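# Load a cartridge into a sealant gun

## Task

Put the cartridge into the sealant gun so that it sits pushed all the way forward in the cup of the gun's front ring, with its nozzle sticking out through that ring. The plunger rod can only be drawn back while the little thumb plate on the rod, just behind the handle, is held pushed toward the gun's front. The loaded gun must end up lying on the table itself, not leaning on or resting on anything else. Then declare that the job is finished.

## Robot and tools

Robot: two six-joint Doosan M1013 arms, left_arm and right_arm, each carrying a Robotiq 140 mm two-finger gripper whose fingers are rigid and do not fold. Calibrated base poses in the scene frame: left_arm at (-0.014, +0.691, 0) m, right_arm at (+0.029, -0.567, 0) m, both nearly unrotated. A camera stand sits behind the arms.

Frames: the scene frame has its origin at table-top height midway between the nominal bases, +z up, +x out over the table, left_arm toward +y (arm names do not match image sides). Every gripper position, orientation and velocity a result prints is given in that arm's own base frame and may be off by a few centimetres, more at long reach. end_effector_position is the centre of the closed pads (pads 66 mm long); fingers point along the gripper's +z and close along its y.

The row: every motion command is built from rows of exactly 20 numbers, one shared list covering both arms. Per arm, in order left then right: six absolute joint angles in radians (waist, shoulder, elbow, forearm roll, wrist pitch, wrist roll), then gripper position, force_limit, speed, activate. Joint values are targets, not offsets. Stated joint ranges: elbow -2.792 to 2.792, all others -6.283 to 6.283; a target more than 0.010 rad beyond a range end (and farther out than the current angle) is refused. Gripper numbers run -1 to 1: position +1 fully open (140 mm), about -0.8 pads touch, -1 closes until blocked. force_limit sets squeeze (roughly 14 N at -1, 40 N at 0, 58 N at +1 for a slow close); speed sets finger travel (about 30 mm/s at -1 up to 250 at +1), and faster closes grip harder. activate stays 0; send 1 only once when fault reads 7 or 13 or a result requests it. To keep a gripper unchanged, resend its last position, force_limit and speed.

Tools:
- execute_actions(actions, cameras): actions is a list of actions; each action is up to 15 rows, one per 1/30 s step, the last row held to step 15. An empty list returns state plus images of all cameras.
- move(target, speed, blend, stop_force, zero, blocking, cameras): target is one 20-number row or a list of up to 15 rows of absolute joint angles; all joints interpolate together, so the hand traces a curve, and nothing avoids obstacles. speed in rad/s for the joint with farthest to go, 0.004 to 3.92, default 0.5. blend in rad rounds corners in a list. stop_force, 10 to 80 N, ends an arm's path when it feels that much push beyond its zero; use it with slow speeds for touching, and omit it when backing away from contact. zero true re-zeroes before the move. blocking false returns early while the move continues (not with stop_force). Result adds a move: line such as done, off_target, moving, held or fault.
- wait(seconds, cameras): let time pass, 0 to 3600 s, no new command.
- stop(cameras): brake the running move.
- zoom_image(camera, region): region [x0, y0, x1, y1] pixels, at most 504 by 504, from cam_high, cam_low, cam_left_wrist or cam_right_wrist (each 896x504).
- clear_fault(arm): clears a reported torque or force fault on left_arm or right_arm.
- read_manual(section): licence texts only.
- finished_scene(scene): ends the scene, irreversible; give the scene number.

Reading results: Joint positions, Joint velocities and Joint targets are listed per arm in the joint order above (rad, rad/s); Joint targets are what the drive is heading toward. Tool commands shows current gripper commands. object_status: 0 moving, 1 blocked while opening, 2 blocked while closing (a grasp), 3 reached target or pads met. position_measured is in counts: 3 open, about 139 at 60 mm, 230 pads together. fault 7 or 13 needs activate 1. Joint torques, External joint torques and Flange force (gripper x y z axes, includes held weight, noisy) reveal contacts. Lines like joint sent to its limit, joint command not followed (clearance check between arms), MOTOR HOT, TORQUE FAULT, FORCE FAULT (144 N net), SPEED FAULT and OVER-TEMPERATURE FAULT report problems.

Limits and cautions: joint speeds cap at 2.09, 3.14 and 3.93 rad/s by joint group and the hand at 1.8 m/s. Contact torque limits: waist and shoulder 299, elbow 140, wrist joints 39.6 N m; held weight counts. Arms are stiff, so commanding even slightly past a firm contact can fault. Avoid slamming into the table or heavy objects, dropping or releasing moving parts, letting anything leave the table, squeezing hard on parts still resting on a surface, and any press between the two arms or a gripper closing on the other arm's fingers. Loose objects may be nudged by outside disturbances. Holding loads outstretched heats motors. Thinking time lets the scene run on, with the robot holding its last command.

Each tool is called after "Request:" as a command line: name --argument value for each argument, lists and objects as JSON in quotes; but a table of rows of numbers goes row by row, as --pt "numbers of a row", without its own name.

## Session

Request:
execute_actions --actions '[]'

Scene clock: 0.00 s.
left_arm: end_effector_position=(+0.8291, -0.4420, +0.3955) position_measured=3 object_status=3 fault=0 end_effector_quat_wxyz=(-0.001, -0.597, +0.802, +0.001) | right_arm: end_effector_position=(+1.1015, +0.1648, +0.1251) position_measured=3 object_status=3 fault=0 end_effector_quat_wxyz=(+0.056, +0.849, -0.257, +0.459)
Joint positions: left_arm=[-0.526 0.677 0.728 -0.001 1.739 2.906] | right_arm=[0.273 0.742 1.382 -1.282 0.575 3.414]
Joint velocities: within noise
Joint torques (N m): no reading
External joint torques (N m): no reading
Flange force (N): no reading
Joint targets: left_arm=[-0.526 0.677 0.728 -0.001 1.739 2.906] | right_arm=[0.273 0.742 1.382 -1.282 0.575 3.414]
Tool commands: left_gripper/position=+1.0 left_gripper/force_limit=+1.0 left_gripper/speed=+1.0 left_gripper/activate=+0.0 right_gripper/position=+1.0 right_gripper/force_limit=+1.0 right_gripper/speed=+1.0 right_gripper/activate=+0.0

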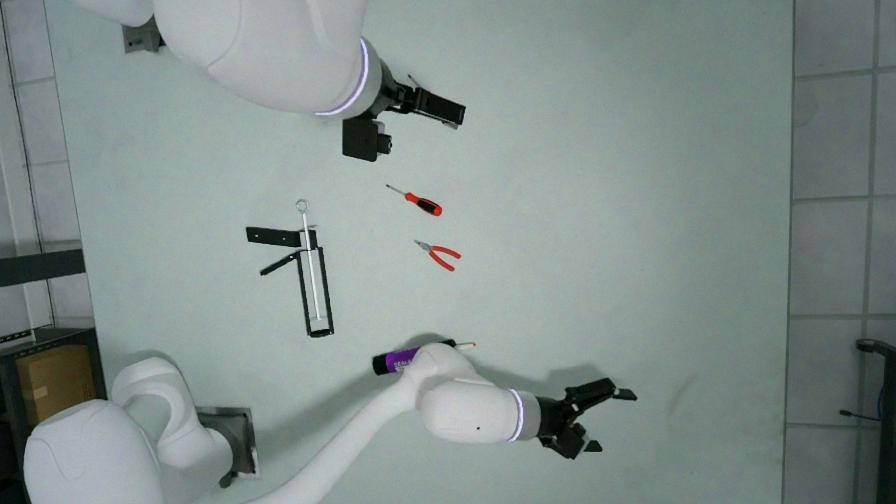

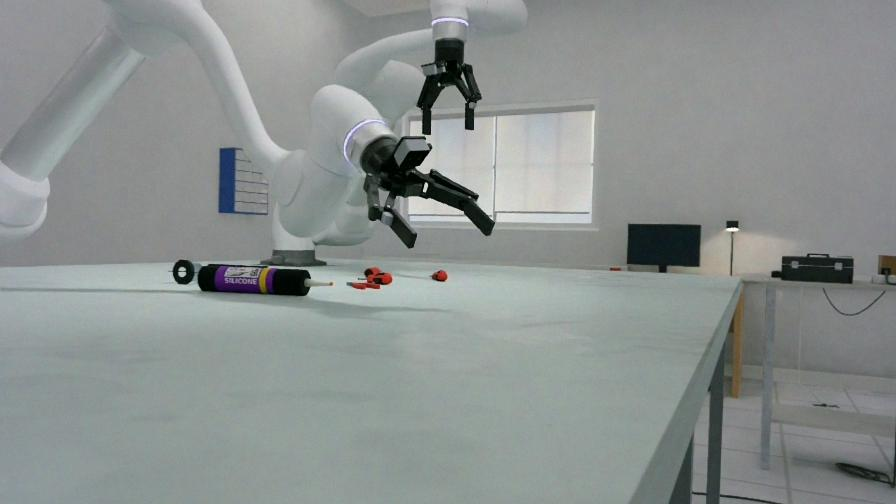

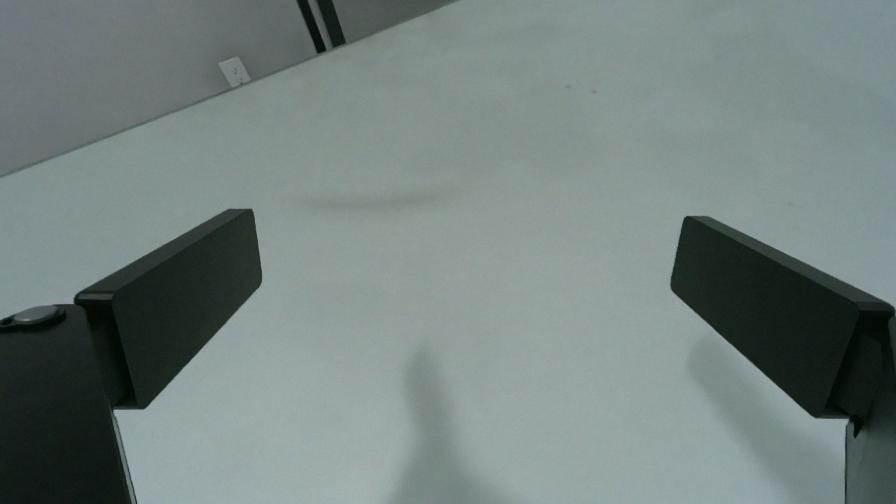

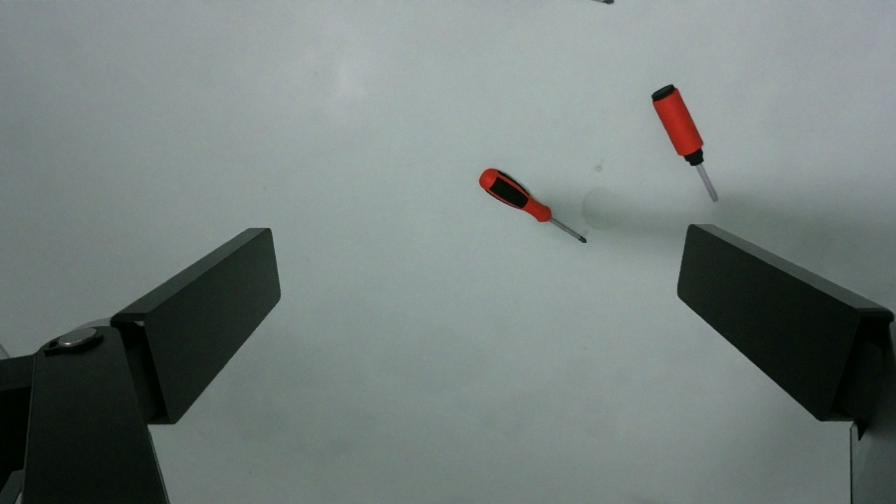

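Request:
zoom_image --camera "cam_high" --region '[220, 180, 500, 390]'

Request:
zoom_image --camera "cam_low" --region '[140, 230, 480, 330]'

Scaled by 1.800 from the camera's image (finer frame: 1280x720).

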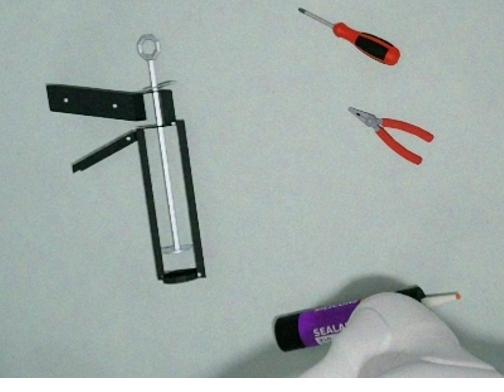

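Scaled by 1.482 from the camera's image (finer frame: 1280x720).

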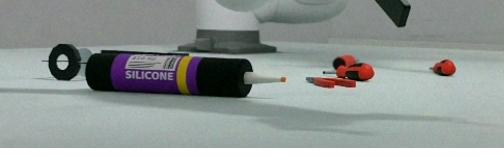

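Request:
move --target '[-1.2897, 0.4654, 1.2383, 0, 1.4379, 3.4227, 1, 1, 1, 0, 0.1078, 0.0956, 1.6317, 0, 1.4143, 3.249, 1, 1, 1, 0]' --speed 1.0 --cameras '["all"]'

Scene clock: 48.83 s.
left_arm: end_effector_position=(+0.2642, -0.7900, +0.3000) position_measured=3 object_status=3 fault=0 end_effector_quat_wxyz=(+0.000, +0.000, +1.000, +0.000) | right_arm: end_effector_position=(+0.6041, +0.1001, +0.3499) position_measured=3 object_status=3 fault=0 end_effector_quat_wxyz=(+0.000, +0.707, -0.707, +0.000)
Joint positions: left_arm=[-1.29 0.465 1.238 0 1.438 3.423] | right_arm=[0.108 0.096 1.632 0 1.414 3.249]
Joint torques (N m): left_arm=[1.79 -89.03 -42.98 4.14 -0.07 0.46] | right_arm=[-2.36 -53.7 -44.31 4.38 -0.08 -0.37]
External joint torques (N m): left_arm=[-2.04 -1.2 0.33 0.18 0.07 -0.46] | right_arm=[2.3 2.45 2.88 -0.17 0.08 0.37]
Flange force (N): left_arm=[3.8 1.8 0.1] | right_arm=[-4.1 1.6 4.9]
Joint targets: left_arm=[-1.290 0.465 1.238 0.000 1.438 3.423] | right_arm=[0.108 0.096 1.632 0.000 1.414 3.249]
move: done

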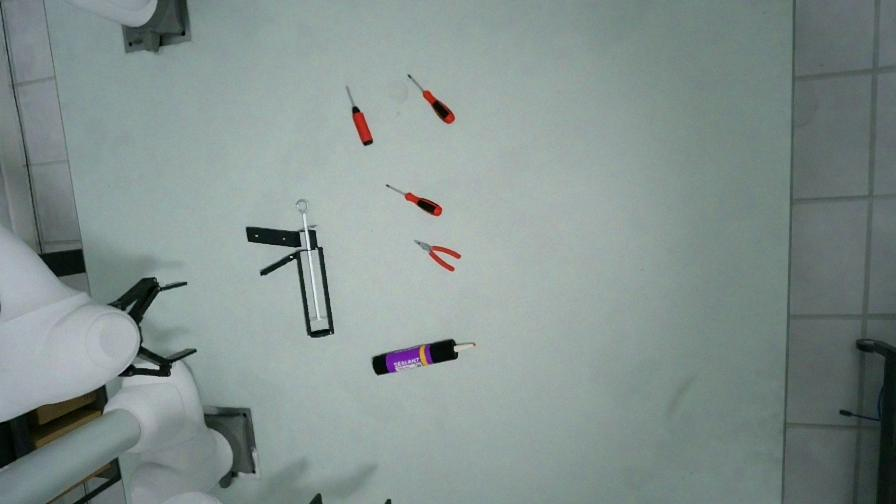

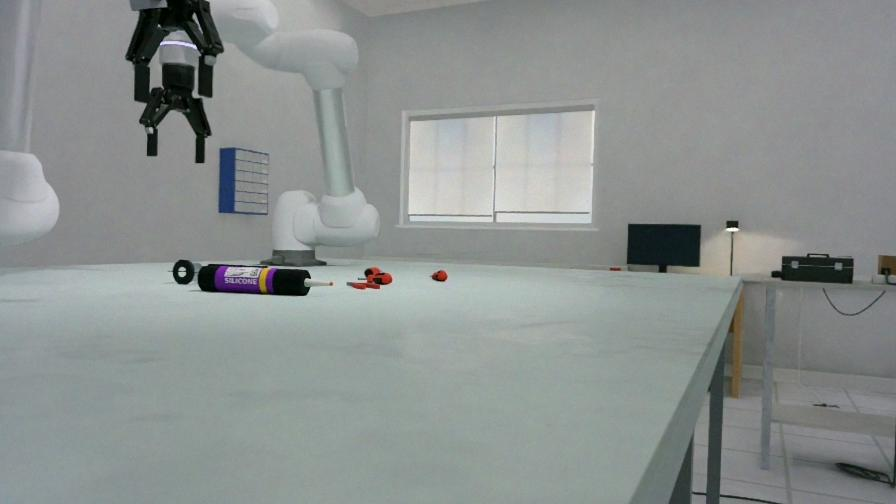

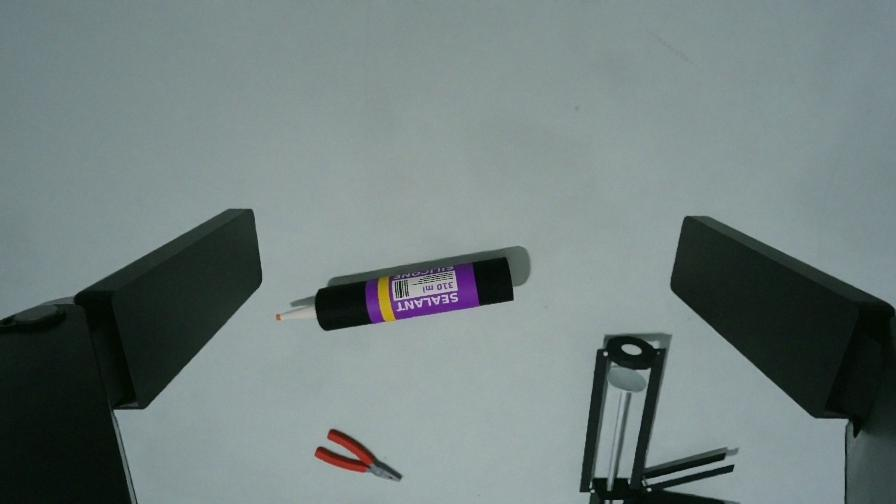

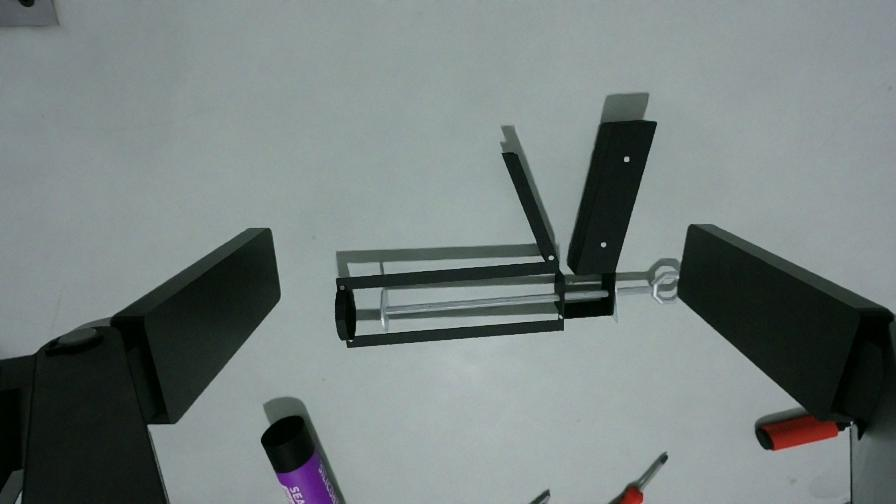

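Request:
zoom_image --camera "cam_right_wrist" --region '[320, 90, 700, 360]'

Request:
zoom_image --camera "cam_left_wrist" --region '[260, 230, 680, 504]'

Scaled by 1.326 from the camera's image (finer frame: 1280x720).

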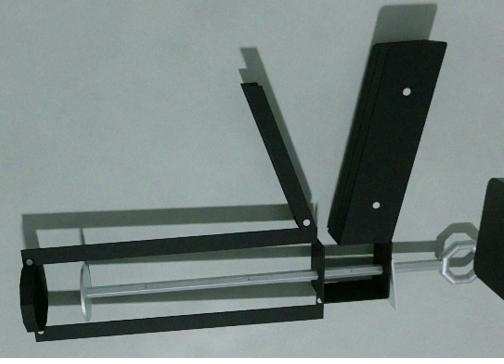

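Scaled by 1.200 from the camera's image (finer frame: 1280x720).

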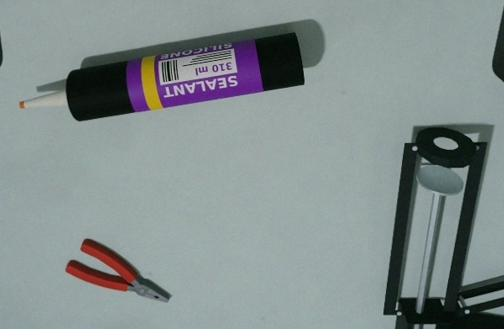

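Request:
zoom_image --camera "cam_high" --region '[230, 190, 350, 350]'

Request:
zoom_image --camera "cam_high" --region '[360, 300, 500, 400]'

Scaled by 3.150 from the camera's image (finer frame: 1280x720).

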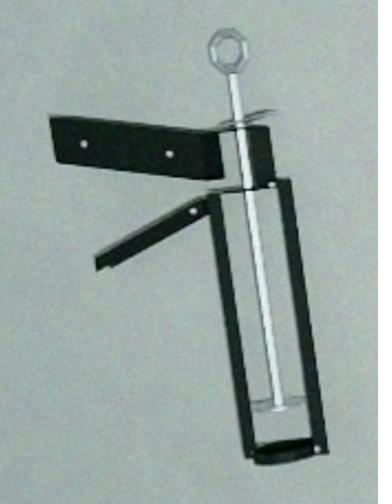

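Scaled by 3.600 from the camera's image (finer frame: 1280x720).

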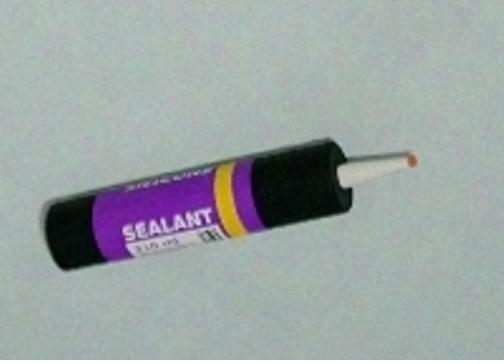

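Request:
move --target '[-1.0949, 0.3962, 1.6827, 0, 1.0627, 3.5255, 1, 1, 1, 0, 0.5091, -0.0228, 2.1387, 0, 1.0257, 3.6507, 1, 1, 1, 0]' --speed 0.8 --cameras '["all"]'

Request:
zoom_image --camera "cam_right_wrist" --region '[300, 150, 620, 350]'

Request:
zoom_image --camera "cam_left_wrist" --region '[280, 150, 600, 350]'

Scene clock: 141.97 s.
left_arm: end_effector_position=(+0.3640, -0.6310, +0.1200) position_measured=3 object_status=3 fault=0 end_effector_quat_wxyz=(+0.000, -0.046, +0.999, +0.000) | right_arm: end_effector_position=(+0.3883, +0.2562, +0.1500) position_measured=3 object_status=3 fault=0 end_effector_quat_wxyz=(+0.000, +0.707, -0.707, +0.000)
Joint positions: left_arm=[-1.095 0.396 1.683 0 1.063 3.525] | right_arm=[0.509 -0.023 2.139 0 1.026 3.651]
Joint torques (N m): left_arm=[2.08 -77.44 -37.62 3.62 -0.11 0.47] | right_arm=[-2.23 -34.97 -38.06 3.99 -0.16 -0.34]
External joint torques (N m): left_arm=[-1.88 -1.13 0.04 0.21 0.12 -0.48] | right_arm=[2.22 1.47 2.18 -0.34 0.18 0.34]
Flange force (N): left_arm=[3.7 0.2 -1.0] | right_arm=[-4.2 3.6 3.5]
Joint targets: left_arm=[-1.095 0.396 1.683 0.000 1.063 3.526] | right_arm=[0.509 -0.023 2.139 0.000 1.026 3.651]
move: done

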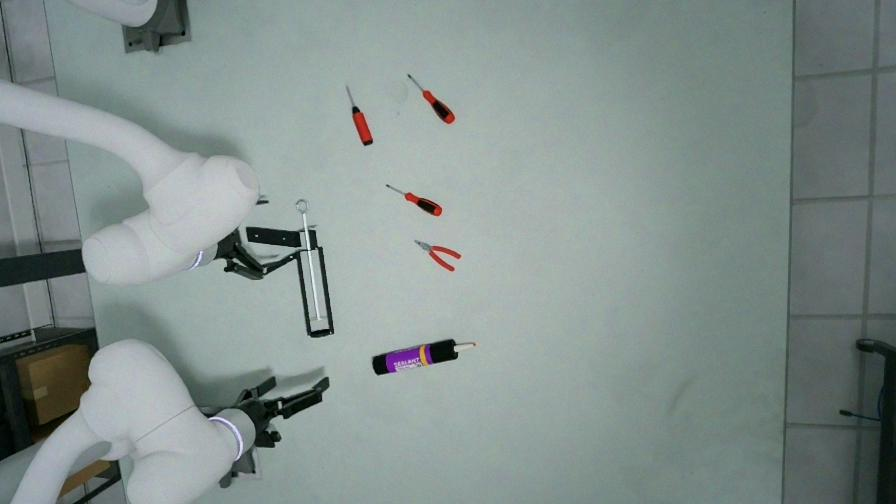

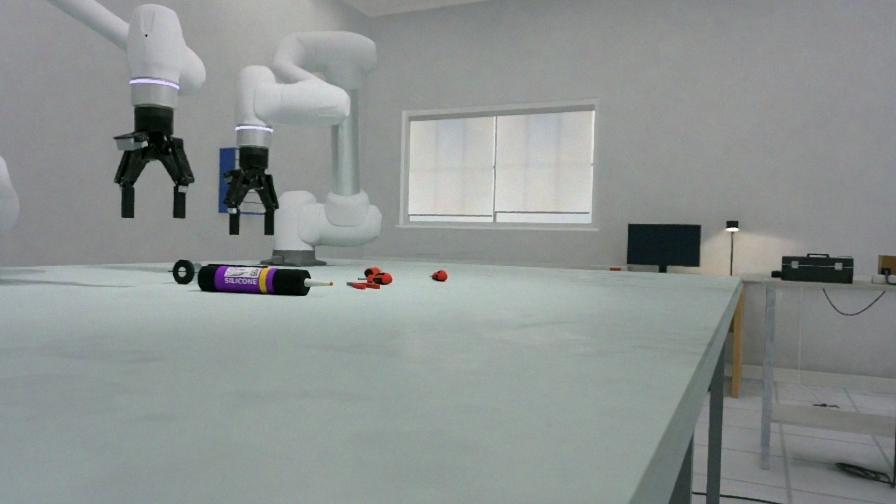

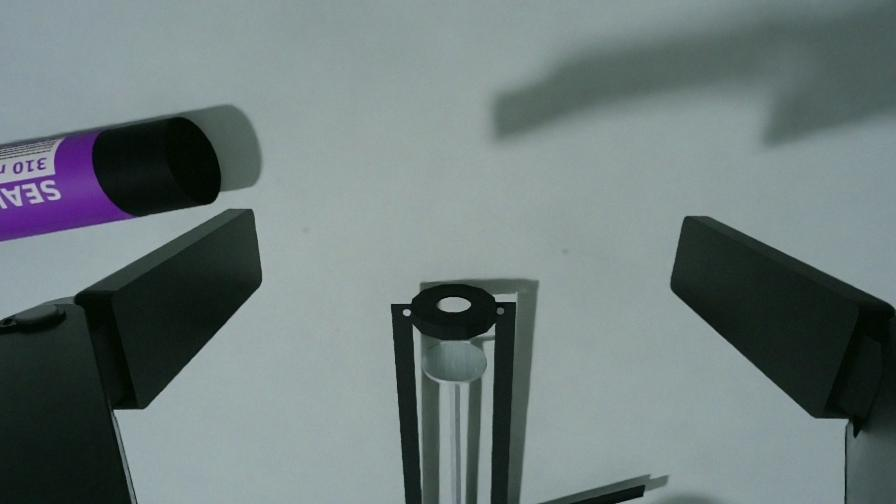

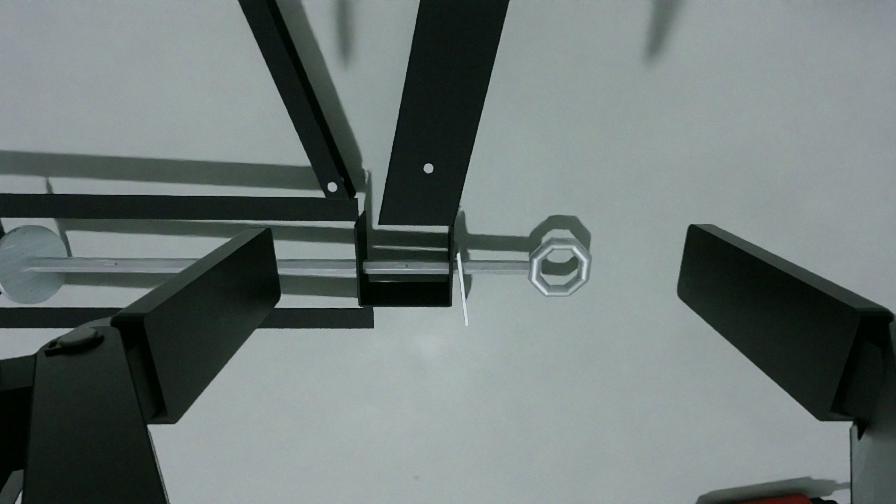

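Scaled by 1.575 from the camera's image (finer frame: 1280x720).

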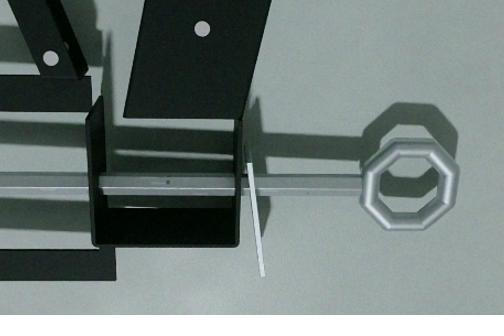

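Scaled by 1.575 from the camera's image (finer frame: 1280x720).

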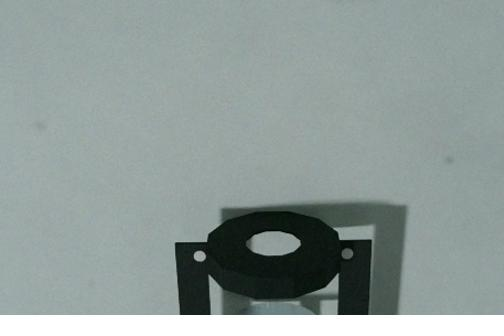

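Request:
zoom_image --camera "cam_low" --region '[150, 250, 270, 300]'

Request:
zoom_image --camera "cam_right_wrist" --region '[340, 190, 500, 330]'

Scaled by 4.200 from the camera's image (finer frame: 1280x720).

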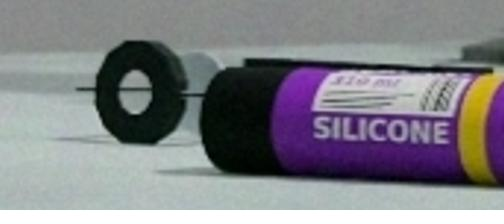

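Scaled by 3.150 from the camera's image (finer frame: 1280x720).

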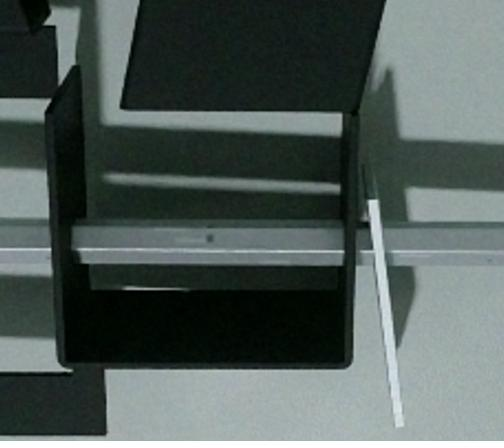

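Request:
zoom_image --camera "cam_right_wrist" --region '[80, 200, 300, 440]'

Request:
zoom_image --camera "cam_right_wrist" --region '[660, 200, 896, 440]'

Request:
zoom_image --camera "cam_left_wrist" --region '[60, 190, 280, 430]'

Request:
zoom_image --camera "cam_left_wrist" --region '[660, 190, 896, 430]'

Scaled by 2.100 from the camera's image (finer frame: 1280x720).

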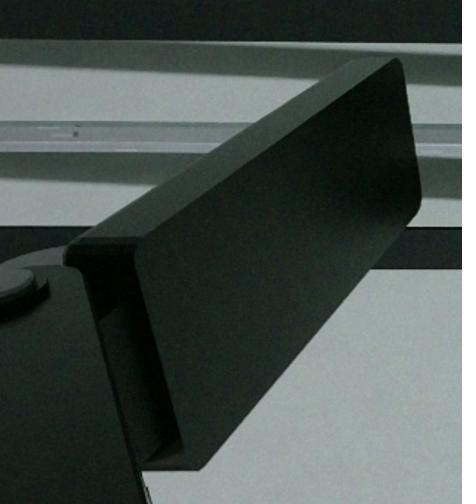

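Scaled by 2.100 from the camera's image (finer frame: 1280x720).

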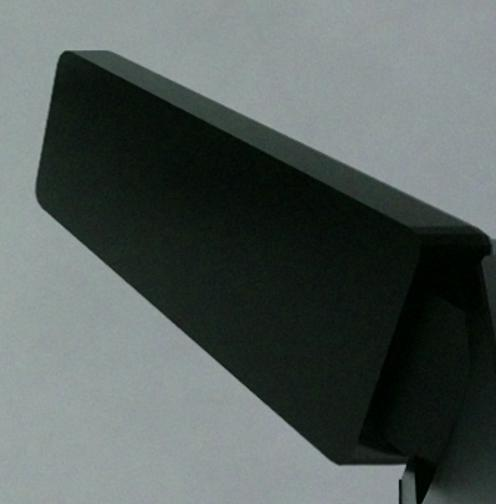

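Scaled by 2.100 from the camera's image (finer frame: 1280x720).

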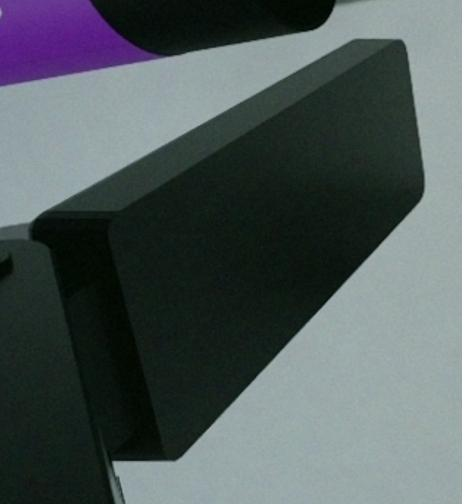

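Scaled by 2.100 from the camera's image (finer frame: 1280x720).

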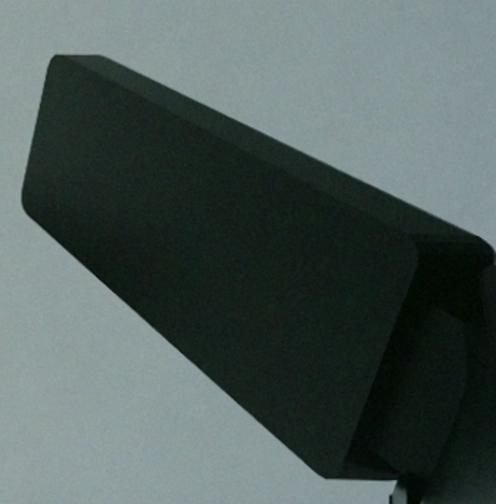

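Request:
move --pt "-0.6927 0.1828 2.2782 1.6999 -0.5427 3.6301 0.16 -1 0 0 0.5091 -0.0228 2.1387 0 1.0257 3.6507 -1 -1 0 0" --pt "-0.6927 0.1828 2.2782 1.6999 -0.5427 3.6301 0.16 -1 0 0 0.9519 0.4044 1.5902 0 1.1470 2.4809 -1 -1 0 0" --speed 1.0 --cameras '["all"]'

Scene clock: 364.73 s.
left_arm: end_effector_position=(+0.3953, -0.5046, +0.0925) position_measured=109 object_status=3 fault=0 end_effector_quat_wxyz=(+0.279, +0.631, +0.675, -0.261) | right_arm: end_effector_position=(+0.4090, +0.6337, +0.1601) position_measured=233 object_status=3 fault=0 end_effector_quat_wxyz=(+0.000, +1.000, +0.021, +0.000)
Joint positions: left_arm=[-0.693 0.183 2.278 1.7 -0.543 3.63] | right_arm=[0.952 0.404 1.59 0 1.147 2.481]
Joint torques (N m): left_arm=[1.84 -50.76 -31.94 -1.38 -1.08 0.43] | right_arm=[-2.16 -82.85 -40.7 4.22 -0.21 -0.4]
External joint torques (N m): left_arm=[-1.73 -0.36 0.12 0.11 0.16 -0.43] | right_arm=[2.01 3.76 2.38 -0.33 0.18 0.4]
Flange force (N): left_arm=[-3.9 -2.9 -0.1] | right_arm=[-2.2 -2.4 4.5]
Joint targets: left_arm=[-0.693 0.183 2.278 1.700 -0.543 3.630] | right_arm=[0.952 0.404 1.590 0.000 1.147 2.481]
move: done

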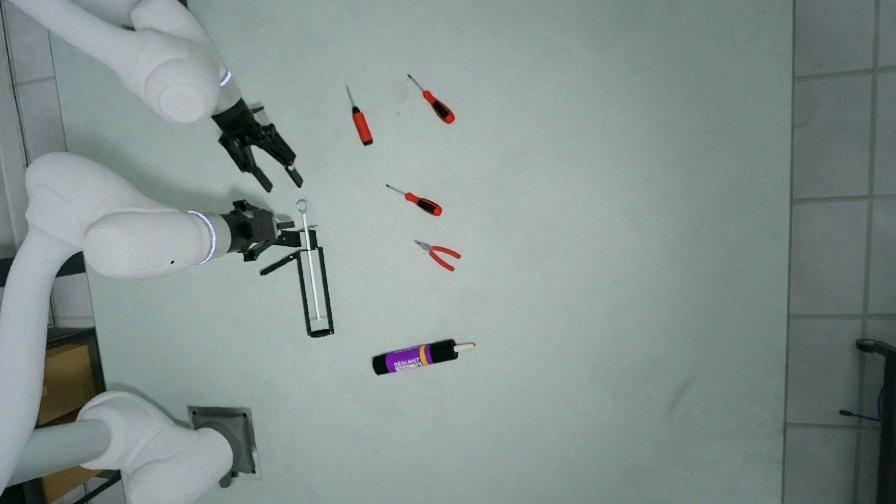

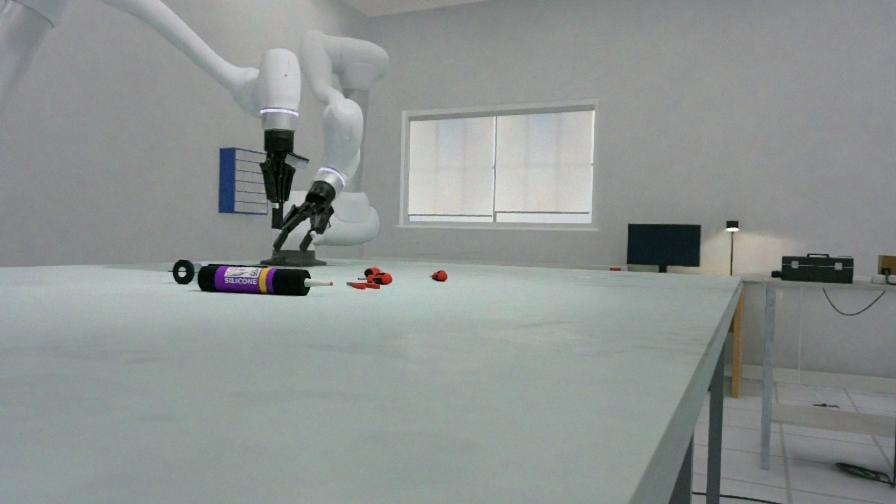

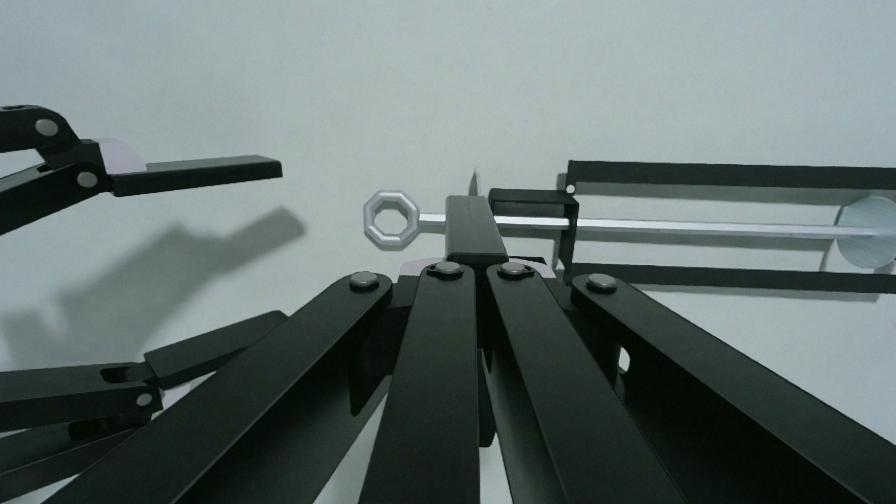

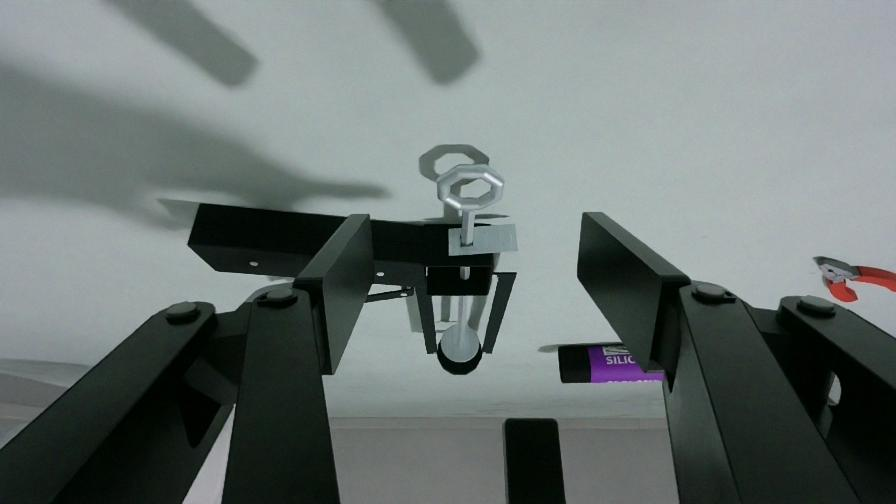

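Request:
move --target '[-0.7740, 0.3252, 2.2411, 1.4493, -0.4945, 3.8424, 0.16, -1, 0, 0, 0.952, 0.404, 1.590, 0, 1.147, 2.481, -1, -1, 0, 0]' --speed 0.15 --stop_force 15 --cameras '["cam_left_wrist", "cam_right_wrist"]'

Scene clock: 395.50 s.
left_arm: end_effector_position=(+0.3991, -0.5609, +0.0358) position_measured=109 object_status=3 fault=0 end_effector_quat_wxyz=(+0.279, +0.631, +0.675, -0.261) | right_arm: end_effector_position=(+0.4090, +0.6339, +0.1605) position_measured=233 object_status=3 fault=0 end_effector_quat_wxyz=(+0.000, +1.000, +0.021, +0.000)
Joint positions: left_arm=[-0.774 0.325 2.241 1.449 -0.494 3.842] | right_arm=[0.952 0.404 1.59 0 1.147 2.481]
Joint torques (N m): left_arm=[2.13 -61.27 -28.64 -0.64 -1.42 0.48] | right_arm=[-2.2 -82.12 -40.89 4.22 -0.17 -0.36]
External joint torques (N m): left_arm=[-2.01 -1.17 0.12 0.21 0.16 -0.48] | right_arm=[2.18 3.28 2.68 -0.34 0.14 0.36]
Flange force (N): left_arm=[-5.0 -3.1 -2.1] | right_arm=[-3.2 -1.3 4.6]
Joint targets: left_arm=[-0.774 0.325 2.241 1.449 -0.495 3.842] | right_arm=[0.952 0.404 1.590 0.000 1.147 2.481]
move: done

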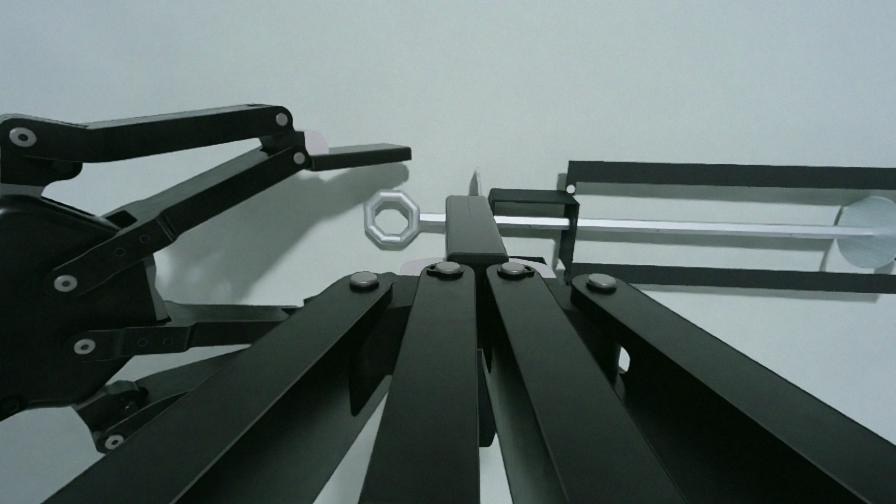

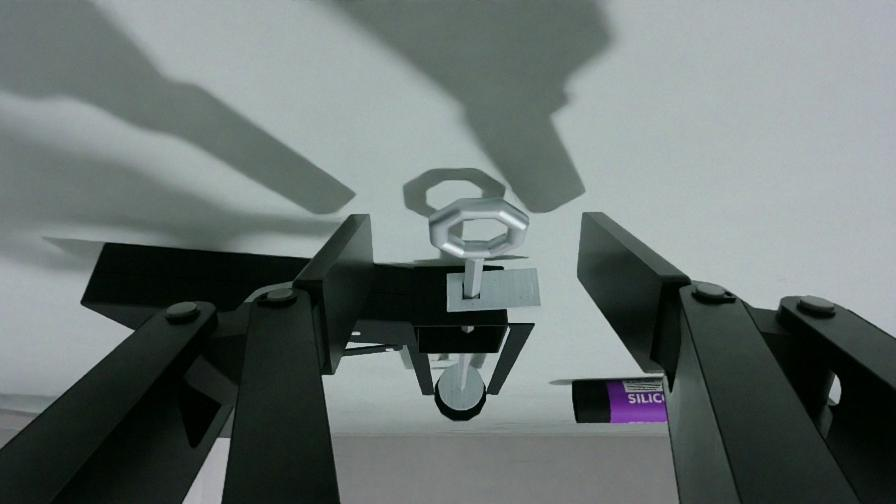

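Request:
execute_actions --actions '[[[-0.774, 0.325, 2.241, 1.449, -0.495, 3.842, -1, -0.1, -1, 0, 0.952, 0.404, 1.590, 0, 1.147, 2.481, -1, -1, 0, 0]], [[-0.774, 0.325, 2.241, 1.449, -0.495, 3.842, -1, -0.1, -1, 0, 0.952, 0.404, 1.590, 0, 1.147, 2.481, -1, -1, 0, 0]]]' --cameras '["cam_left_wrist", "cam_right_wrist"]'

Scene clock: 404.43 s.
left_arm: end_effector_position=(+0.3991, -0.5611, +0.0361) position_measured=176 object_status=0 fault=0 end_effector_quat_wxyz=(+0.280, +0.630, +0.675, -0.262) | right_arm: end_effector_position=(+0.4090, +0.6339, +0.1605) position_measured=233 object_status=3 fault=0 end_effector_quat_wxyz=(+0.000, +1.000, +0.021, +0.000)
Joint positions: left_arm=[-0.774 0.325 2.241 1.449 -0.495 3.842] | right_arm=[0.952 0.404 1.59 0 1.147 2.481]
Joint torques (N m): left_arm=[1.92 -59.6 -28.12 -0.53 -1.25 0.36] | right_arm=[-2.25 -82.17 -40.99 4.23 -0.18 -0.31]
External joint torques (N m): left_arm=[-1.81 -2.88 -0.45 0.09 -0.03 -0.36] | right_arm=[2.31 3.12 2.68 -0.33 0.15 0.31]
External joint torques at the end of the 1st action: left_arm=[-2.25 -0.92 0.28 0.15 0.02 -0.51] | right_arm=[2.44 3.04 2.66 -0.37 0.19 0.38]
Flange force (N): left_arm=[-5.8 -3.7 -4.4] | right_arm=[-3.4 -1.2 4.5]
Flange force at the end of the 1st action (N): left_arm=[-4.7 -3.4 -1.5] | right_arm=[-3.6 -1.3 4.3]
Joint targets: left_arm=[-0.774 0.325 2.241 1.449 -0.495 3.842] | right_arm=[0.952 0.404 1.590 0.000 1.147 2.481]

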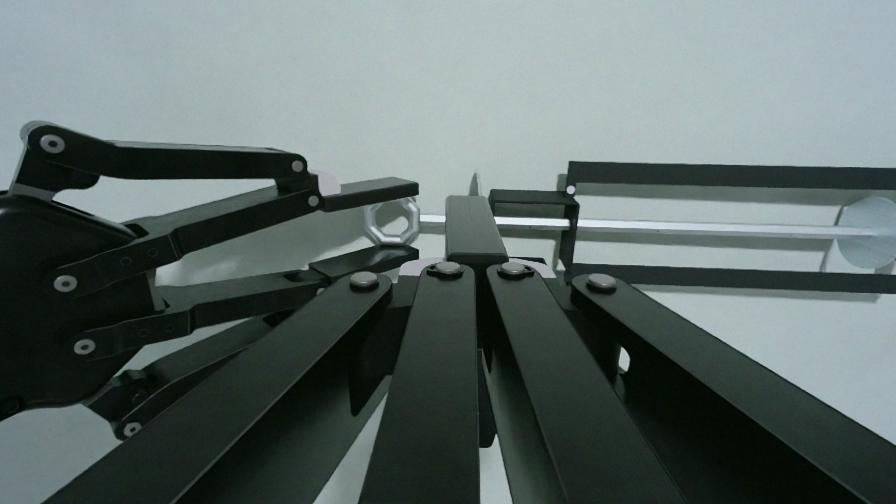

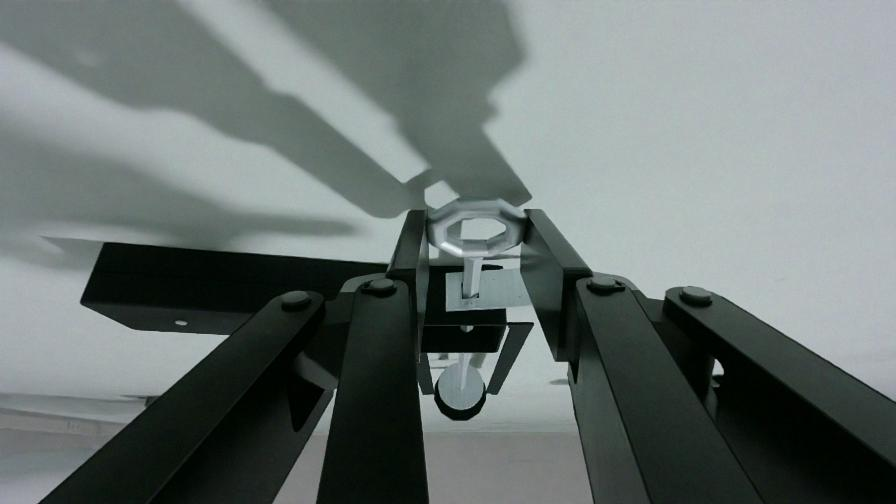

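Request:
move --pt "-0.774 0.325 2.241 1.449 -0.495 3.842 -1 -0.1 -1 0 0.9647 0.4034 1.5918 0 1.1464 2.4937 -1 -1 0 0" --pt "-0.774 0.325 2.241 1.449 -0.495 3.842 -1 -0.1 -1 0 0.9647 0.4476 1.6456 0 1.0484 2.4937 -1 -1 0 0" --speed 0.2 --cameras '["cam_left_wrist", "cam_right_wrist"]'

Request:
zoom_image --camera "cam_left_wrist" --region '[340, 130, 620, 330]'

Scene clock: 409.50 s.
left_arm: end_effector_position=(+0.3991, -0.5611, +0.0361) position_measured=176 object_status=2 fault=0 end_effector_quat_wxyz=(+0.280, +0.630, +0.675, -0.262) | right_arm: end_effector_position=(+0.4005, +0.6384, +0.1000) position_measured=233 object_status=3 fault=0 end_effector_quat_wxyz=(+0.000, +1.000, +0.021, +0.000)
Joint positions: left_arm=[-0.774 0.325 2.241 1.449 -0.495 3.842] | right_arm=[0.965 0.448 1.646 0 1.048 2.494]
Joint torques (N m): left_arm=[1.36 -59.35 -28.17 -0.5 -1.18 0.48] | right_arm=[-2.4 -84.45 -38.74 4.05 -0.19 -0.33]
External joint torques (N m): left_arm=[-1.29 -3.11 -0.38 0.07 -0.1 -0.47] | right_arm=[2.23 3.25 2.32 -0.35 0.15 0.33]
Flange force (N): left_arm=[-5.7 -3.1 -5.5] | right_arm=[-2.9 -1.7 4.3]
Joint targets: left_arm=[-0.774 0.325 2.241 1.449 -0.495 3.842] | right_arm=[0.965 0.448 1.646 0.000 1.048 2.494]
move: done

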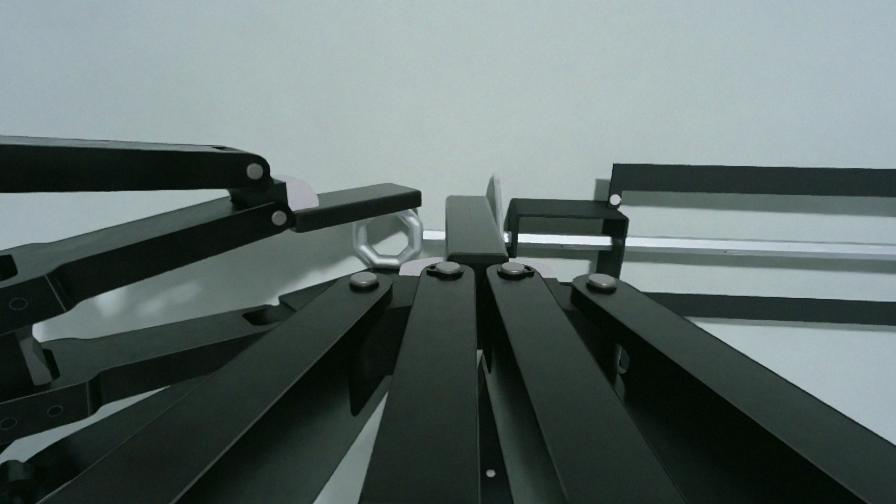

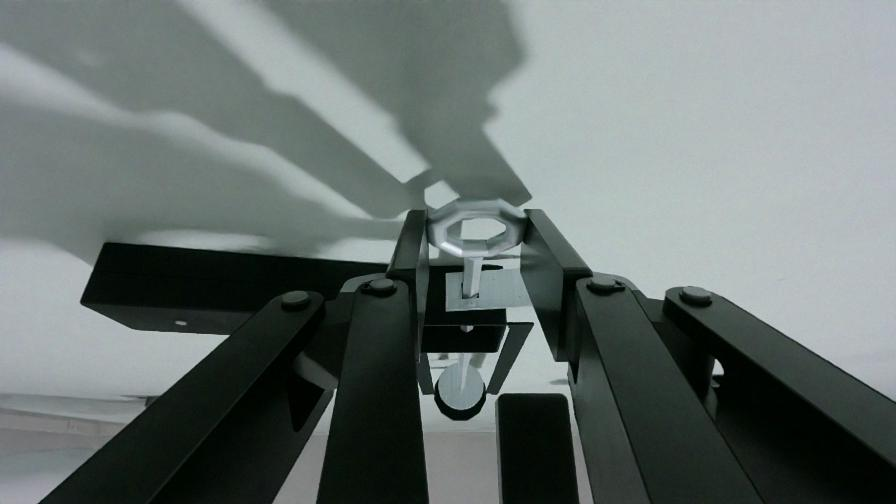

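Scaled by 1.800 from the camera's image (finer frame: 1280x720).

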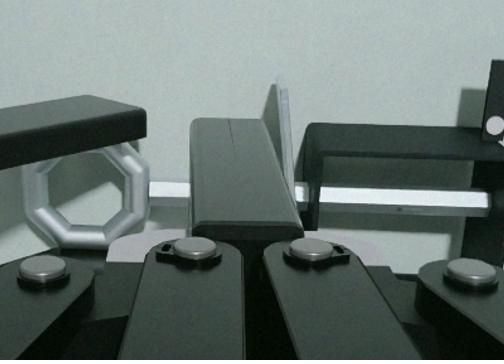

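Request:
move --target '[-0.774, 0.325, 2.241, 1.449, -0.495, 3.842, -1, -0.1, -1, 0, 0.9647, 0.5030, 1.6909, 0, 0.9477, 2.4937, -1, -1, 0, 0]' --speed 0.1 --stop_force 15 --cameras '["cam_left_wrist", "cam_right_wrist"]'

Request:
zoom_image --camera "cam_left_wrist" --region '[340, 130, 620, 330]'

Scene clock: 417.10 s.
left_arm: end_effector_position=(+0.3991, -0.5611, +0.0361) position_measured=176 object_status=2 fault=0 end_effector_quat_wxyz=(+0.280, +0.630, +0.675, -0.262) | right_arm: end_effector_position=(+0.4005, +0.6384, +0.0370) position_measured=233 object_status=3 fault=0 end_effector_quat_wxyz=(+0.000, +1.000, +0.021, +0.000)
Joint positions: left_arm=[-0.774 0.325 2.241 1.449 -0.495 3.842] | right_arm=[0.965 0.503 1.691 0 0.948 2.494]
Joint torques (N m): left_arm=[2.01 -59.8 -28.08 -0.52 -1.23 0.38] | right_arm=[-2.25 -87.42 -36.85 3.79 -0.2 -0.32]
External joint torques (N m): left_arm=[-2.1 -2.63 -0.49 0.11 -0.05 -0.38] | right_arm=[2.3 3.47 2.78 -0.33 0.16 0.32]
Flange force (N): left_arm=[-6.0 -3.8 -3.7] | right_arm=[-3.5 -1.0 4.8]
Joint targets: left_arm=[-0.774 0.325 2.241 1.449 -0.495 3.842] | right_arm=[0.965 0.503 1.691 0.000 0.948 2.494]
move: done

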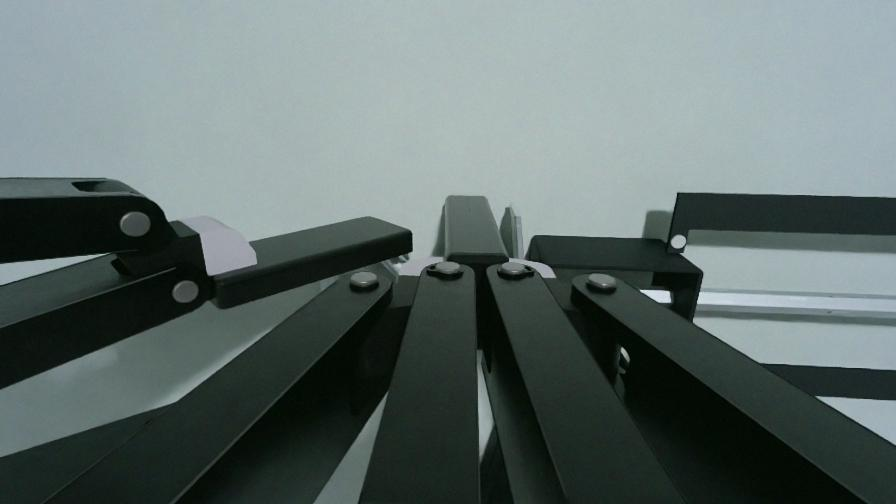

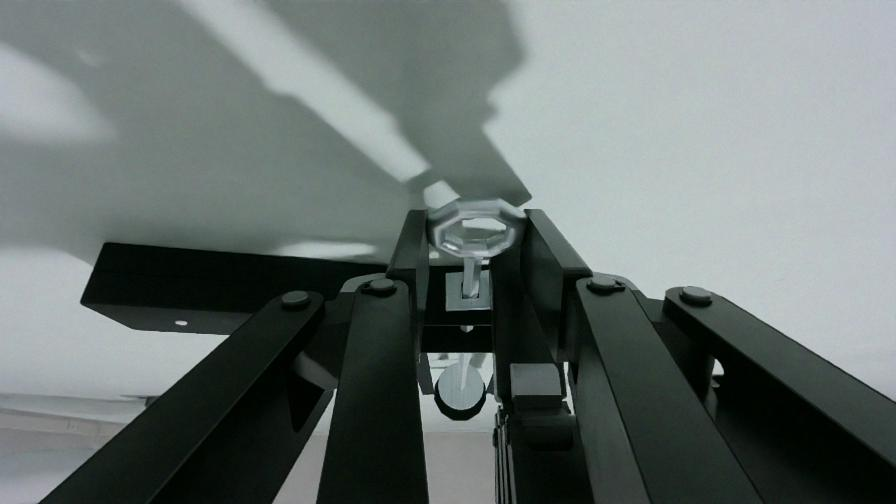

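Scaled by 1.800 from the camera's image (finer frame: 1280x720).

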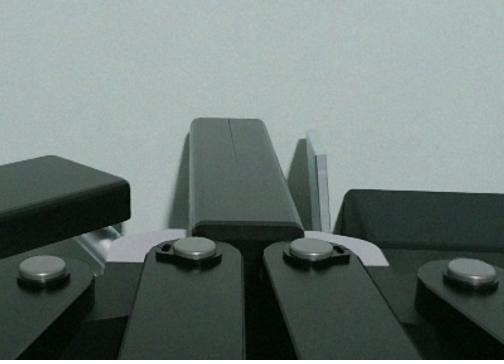

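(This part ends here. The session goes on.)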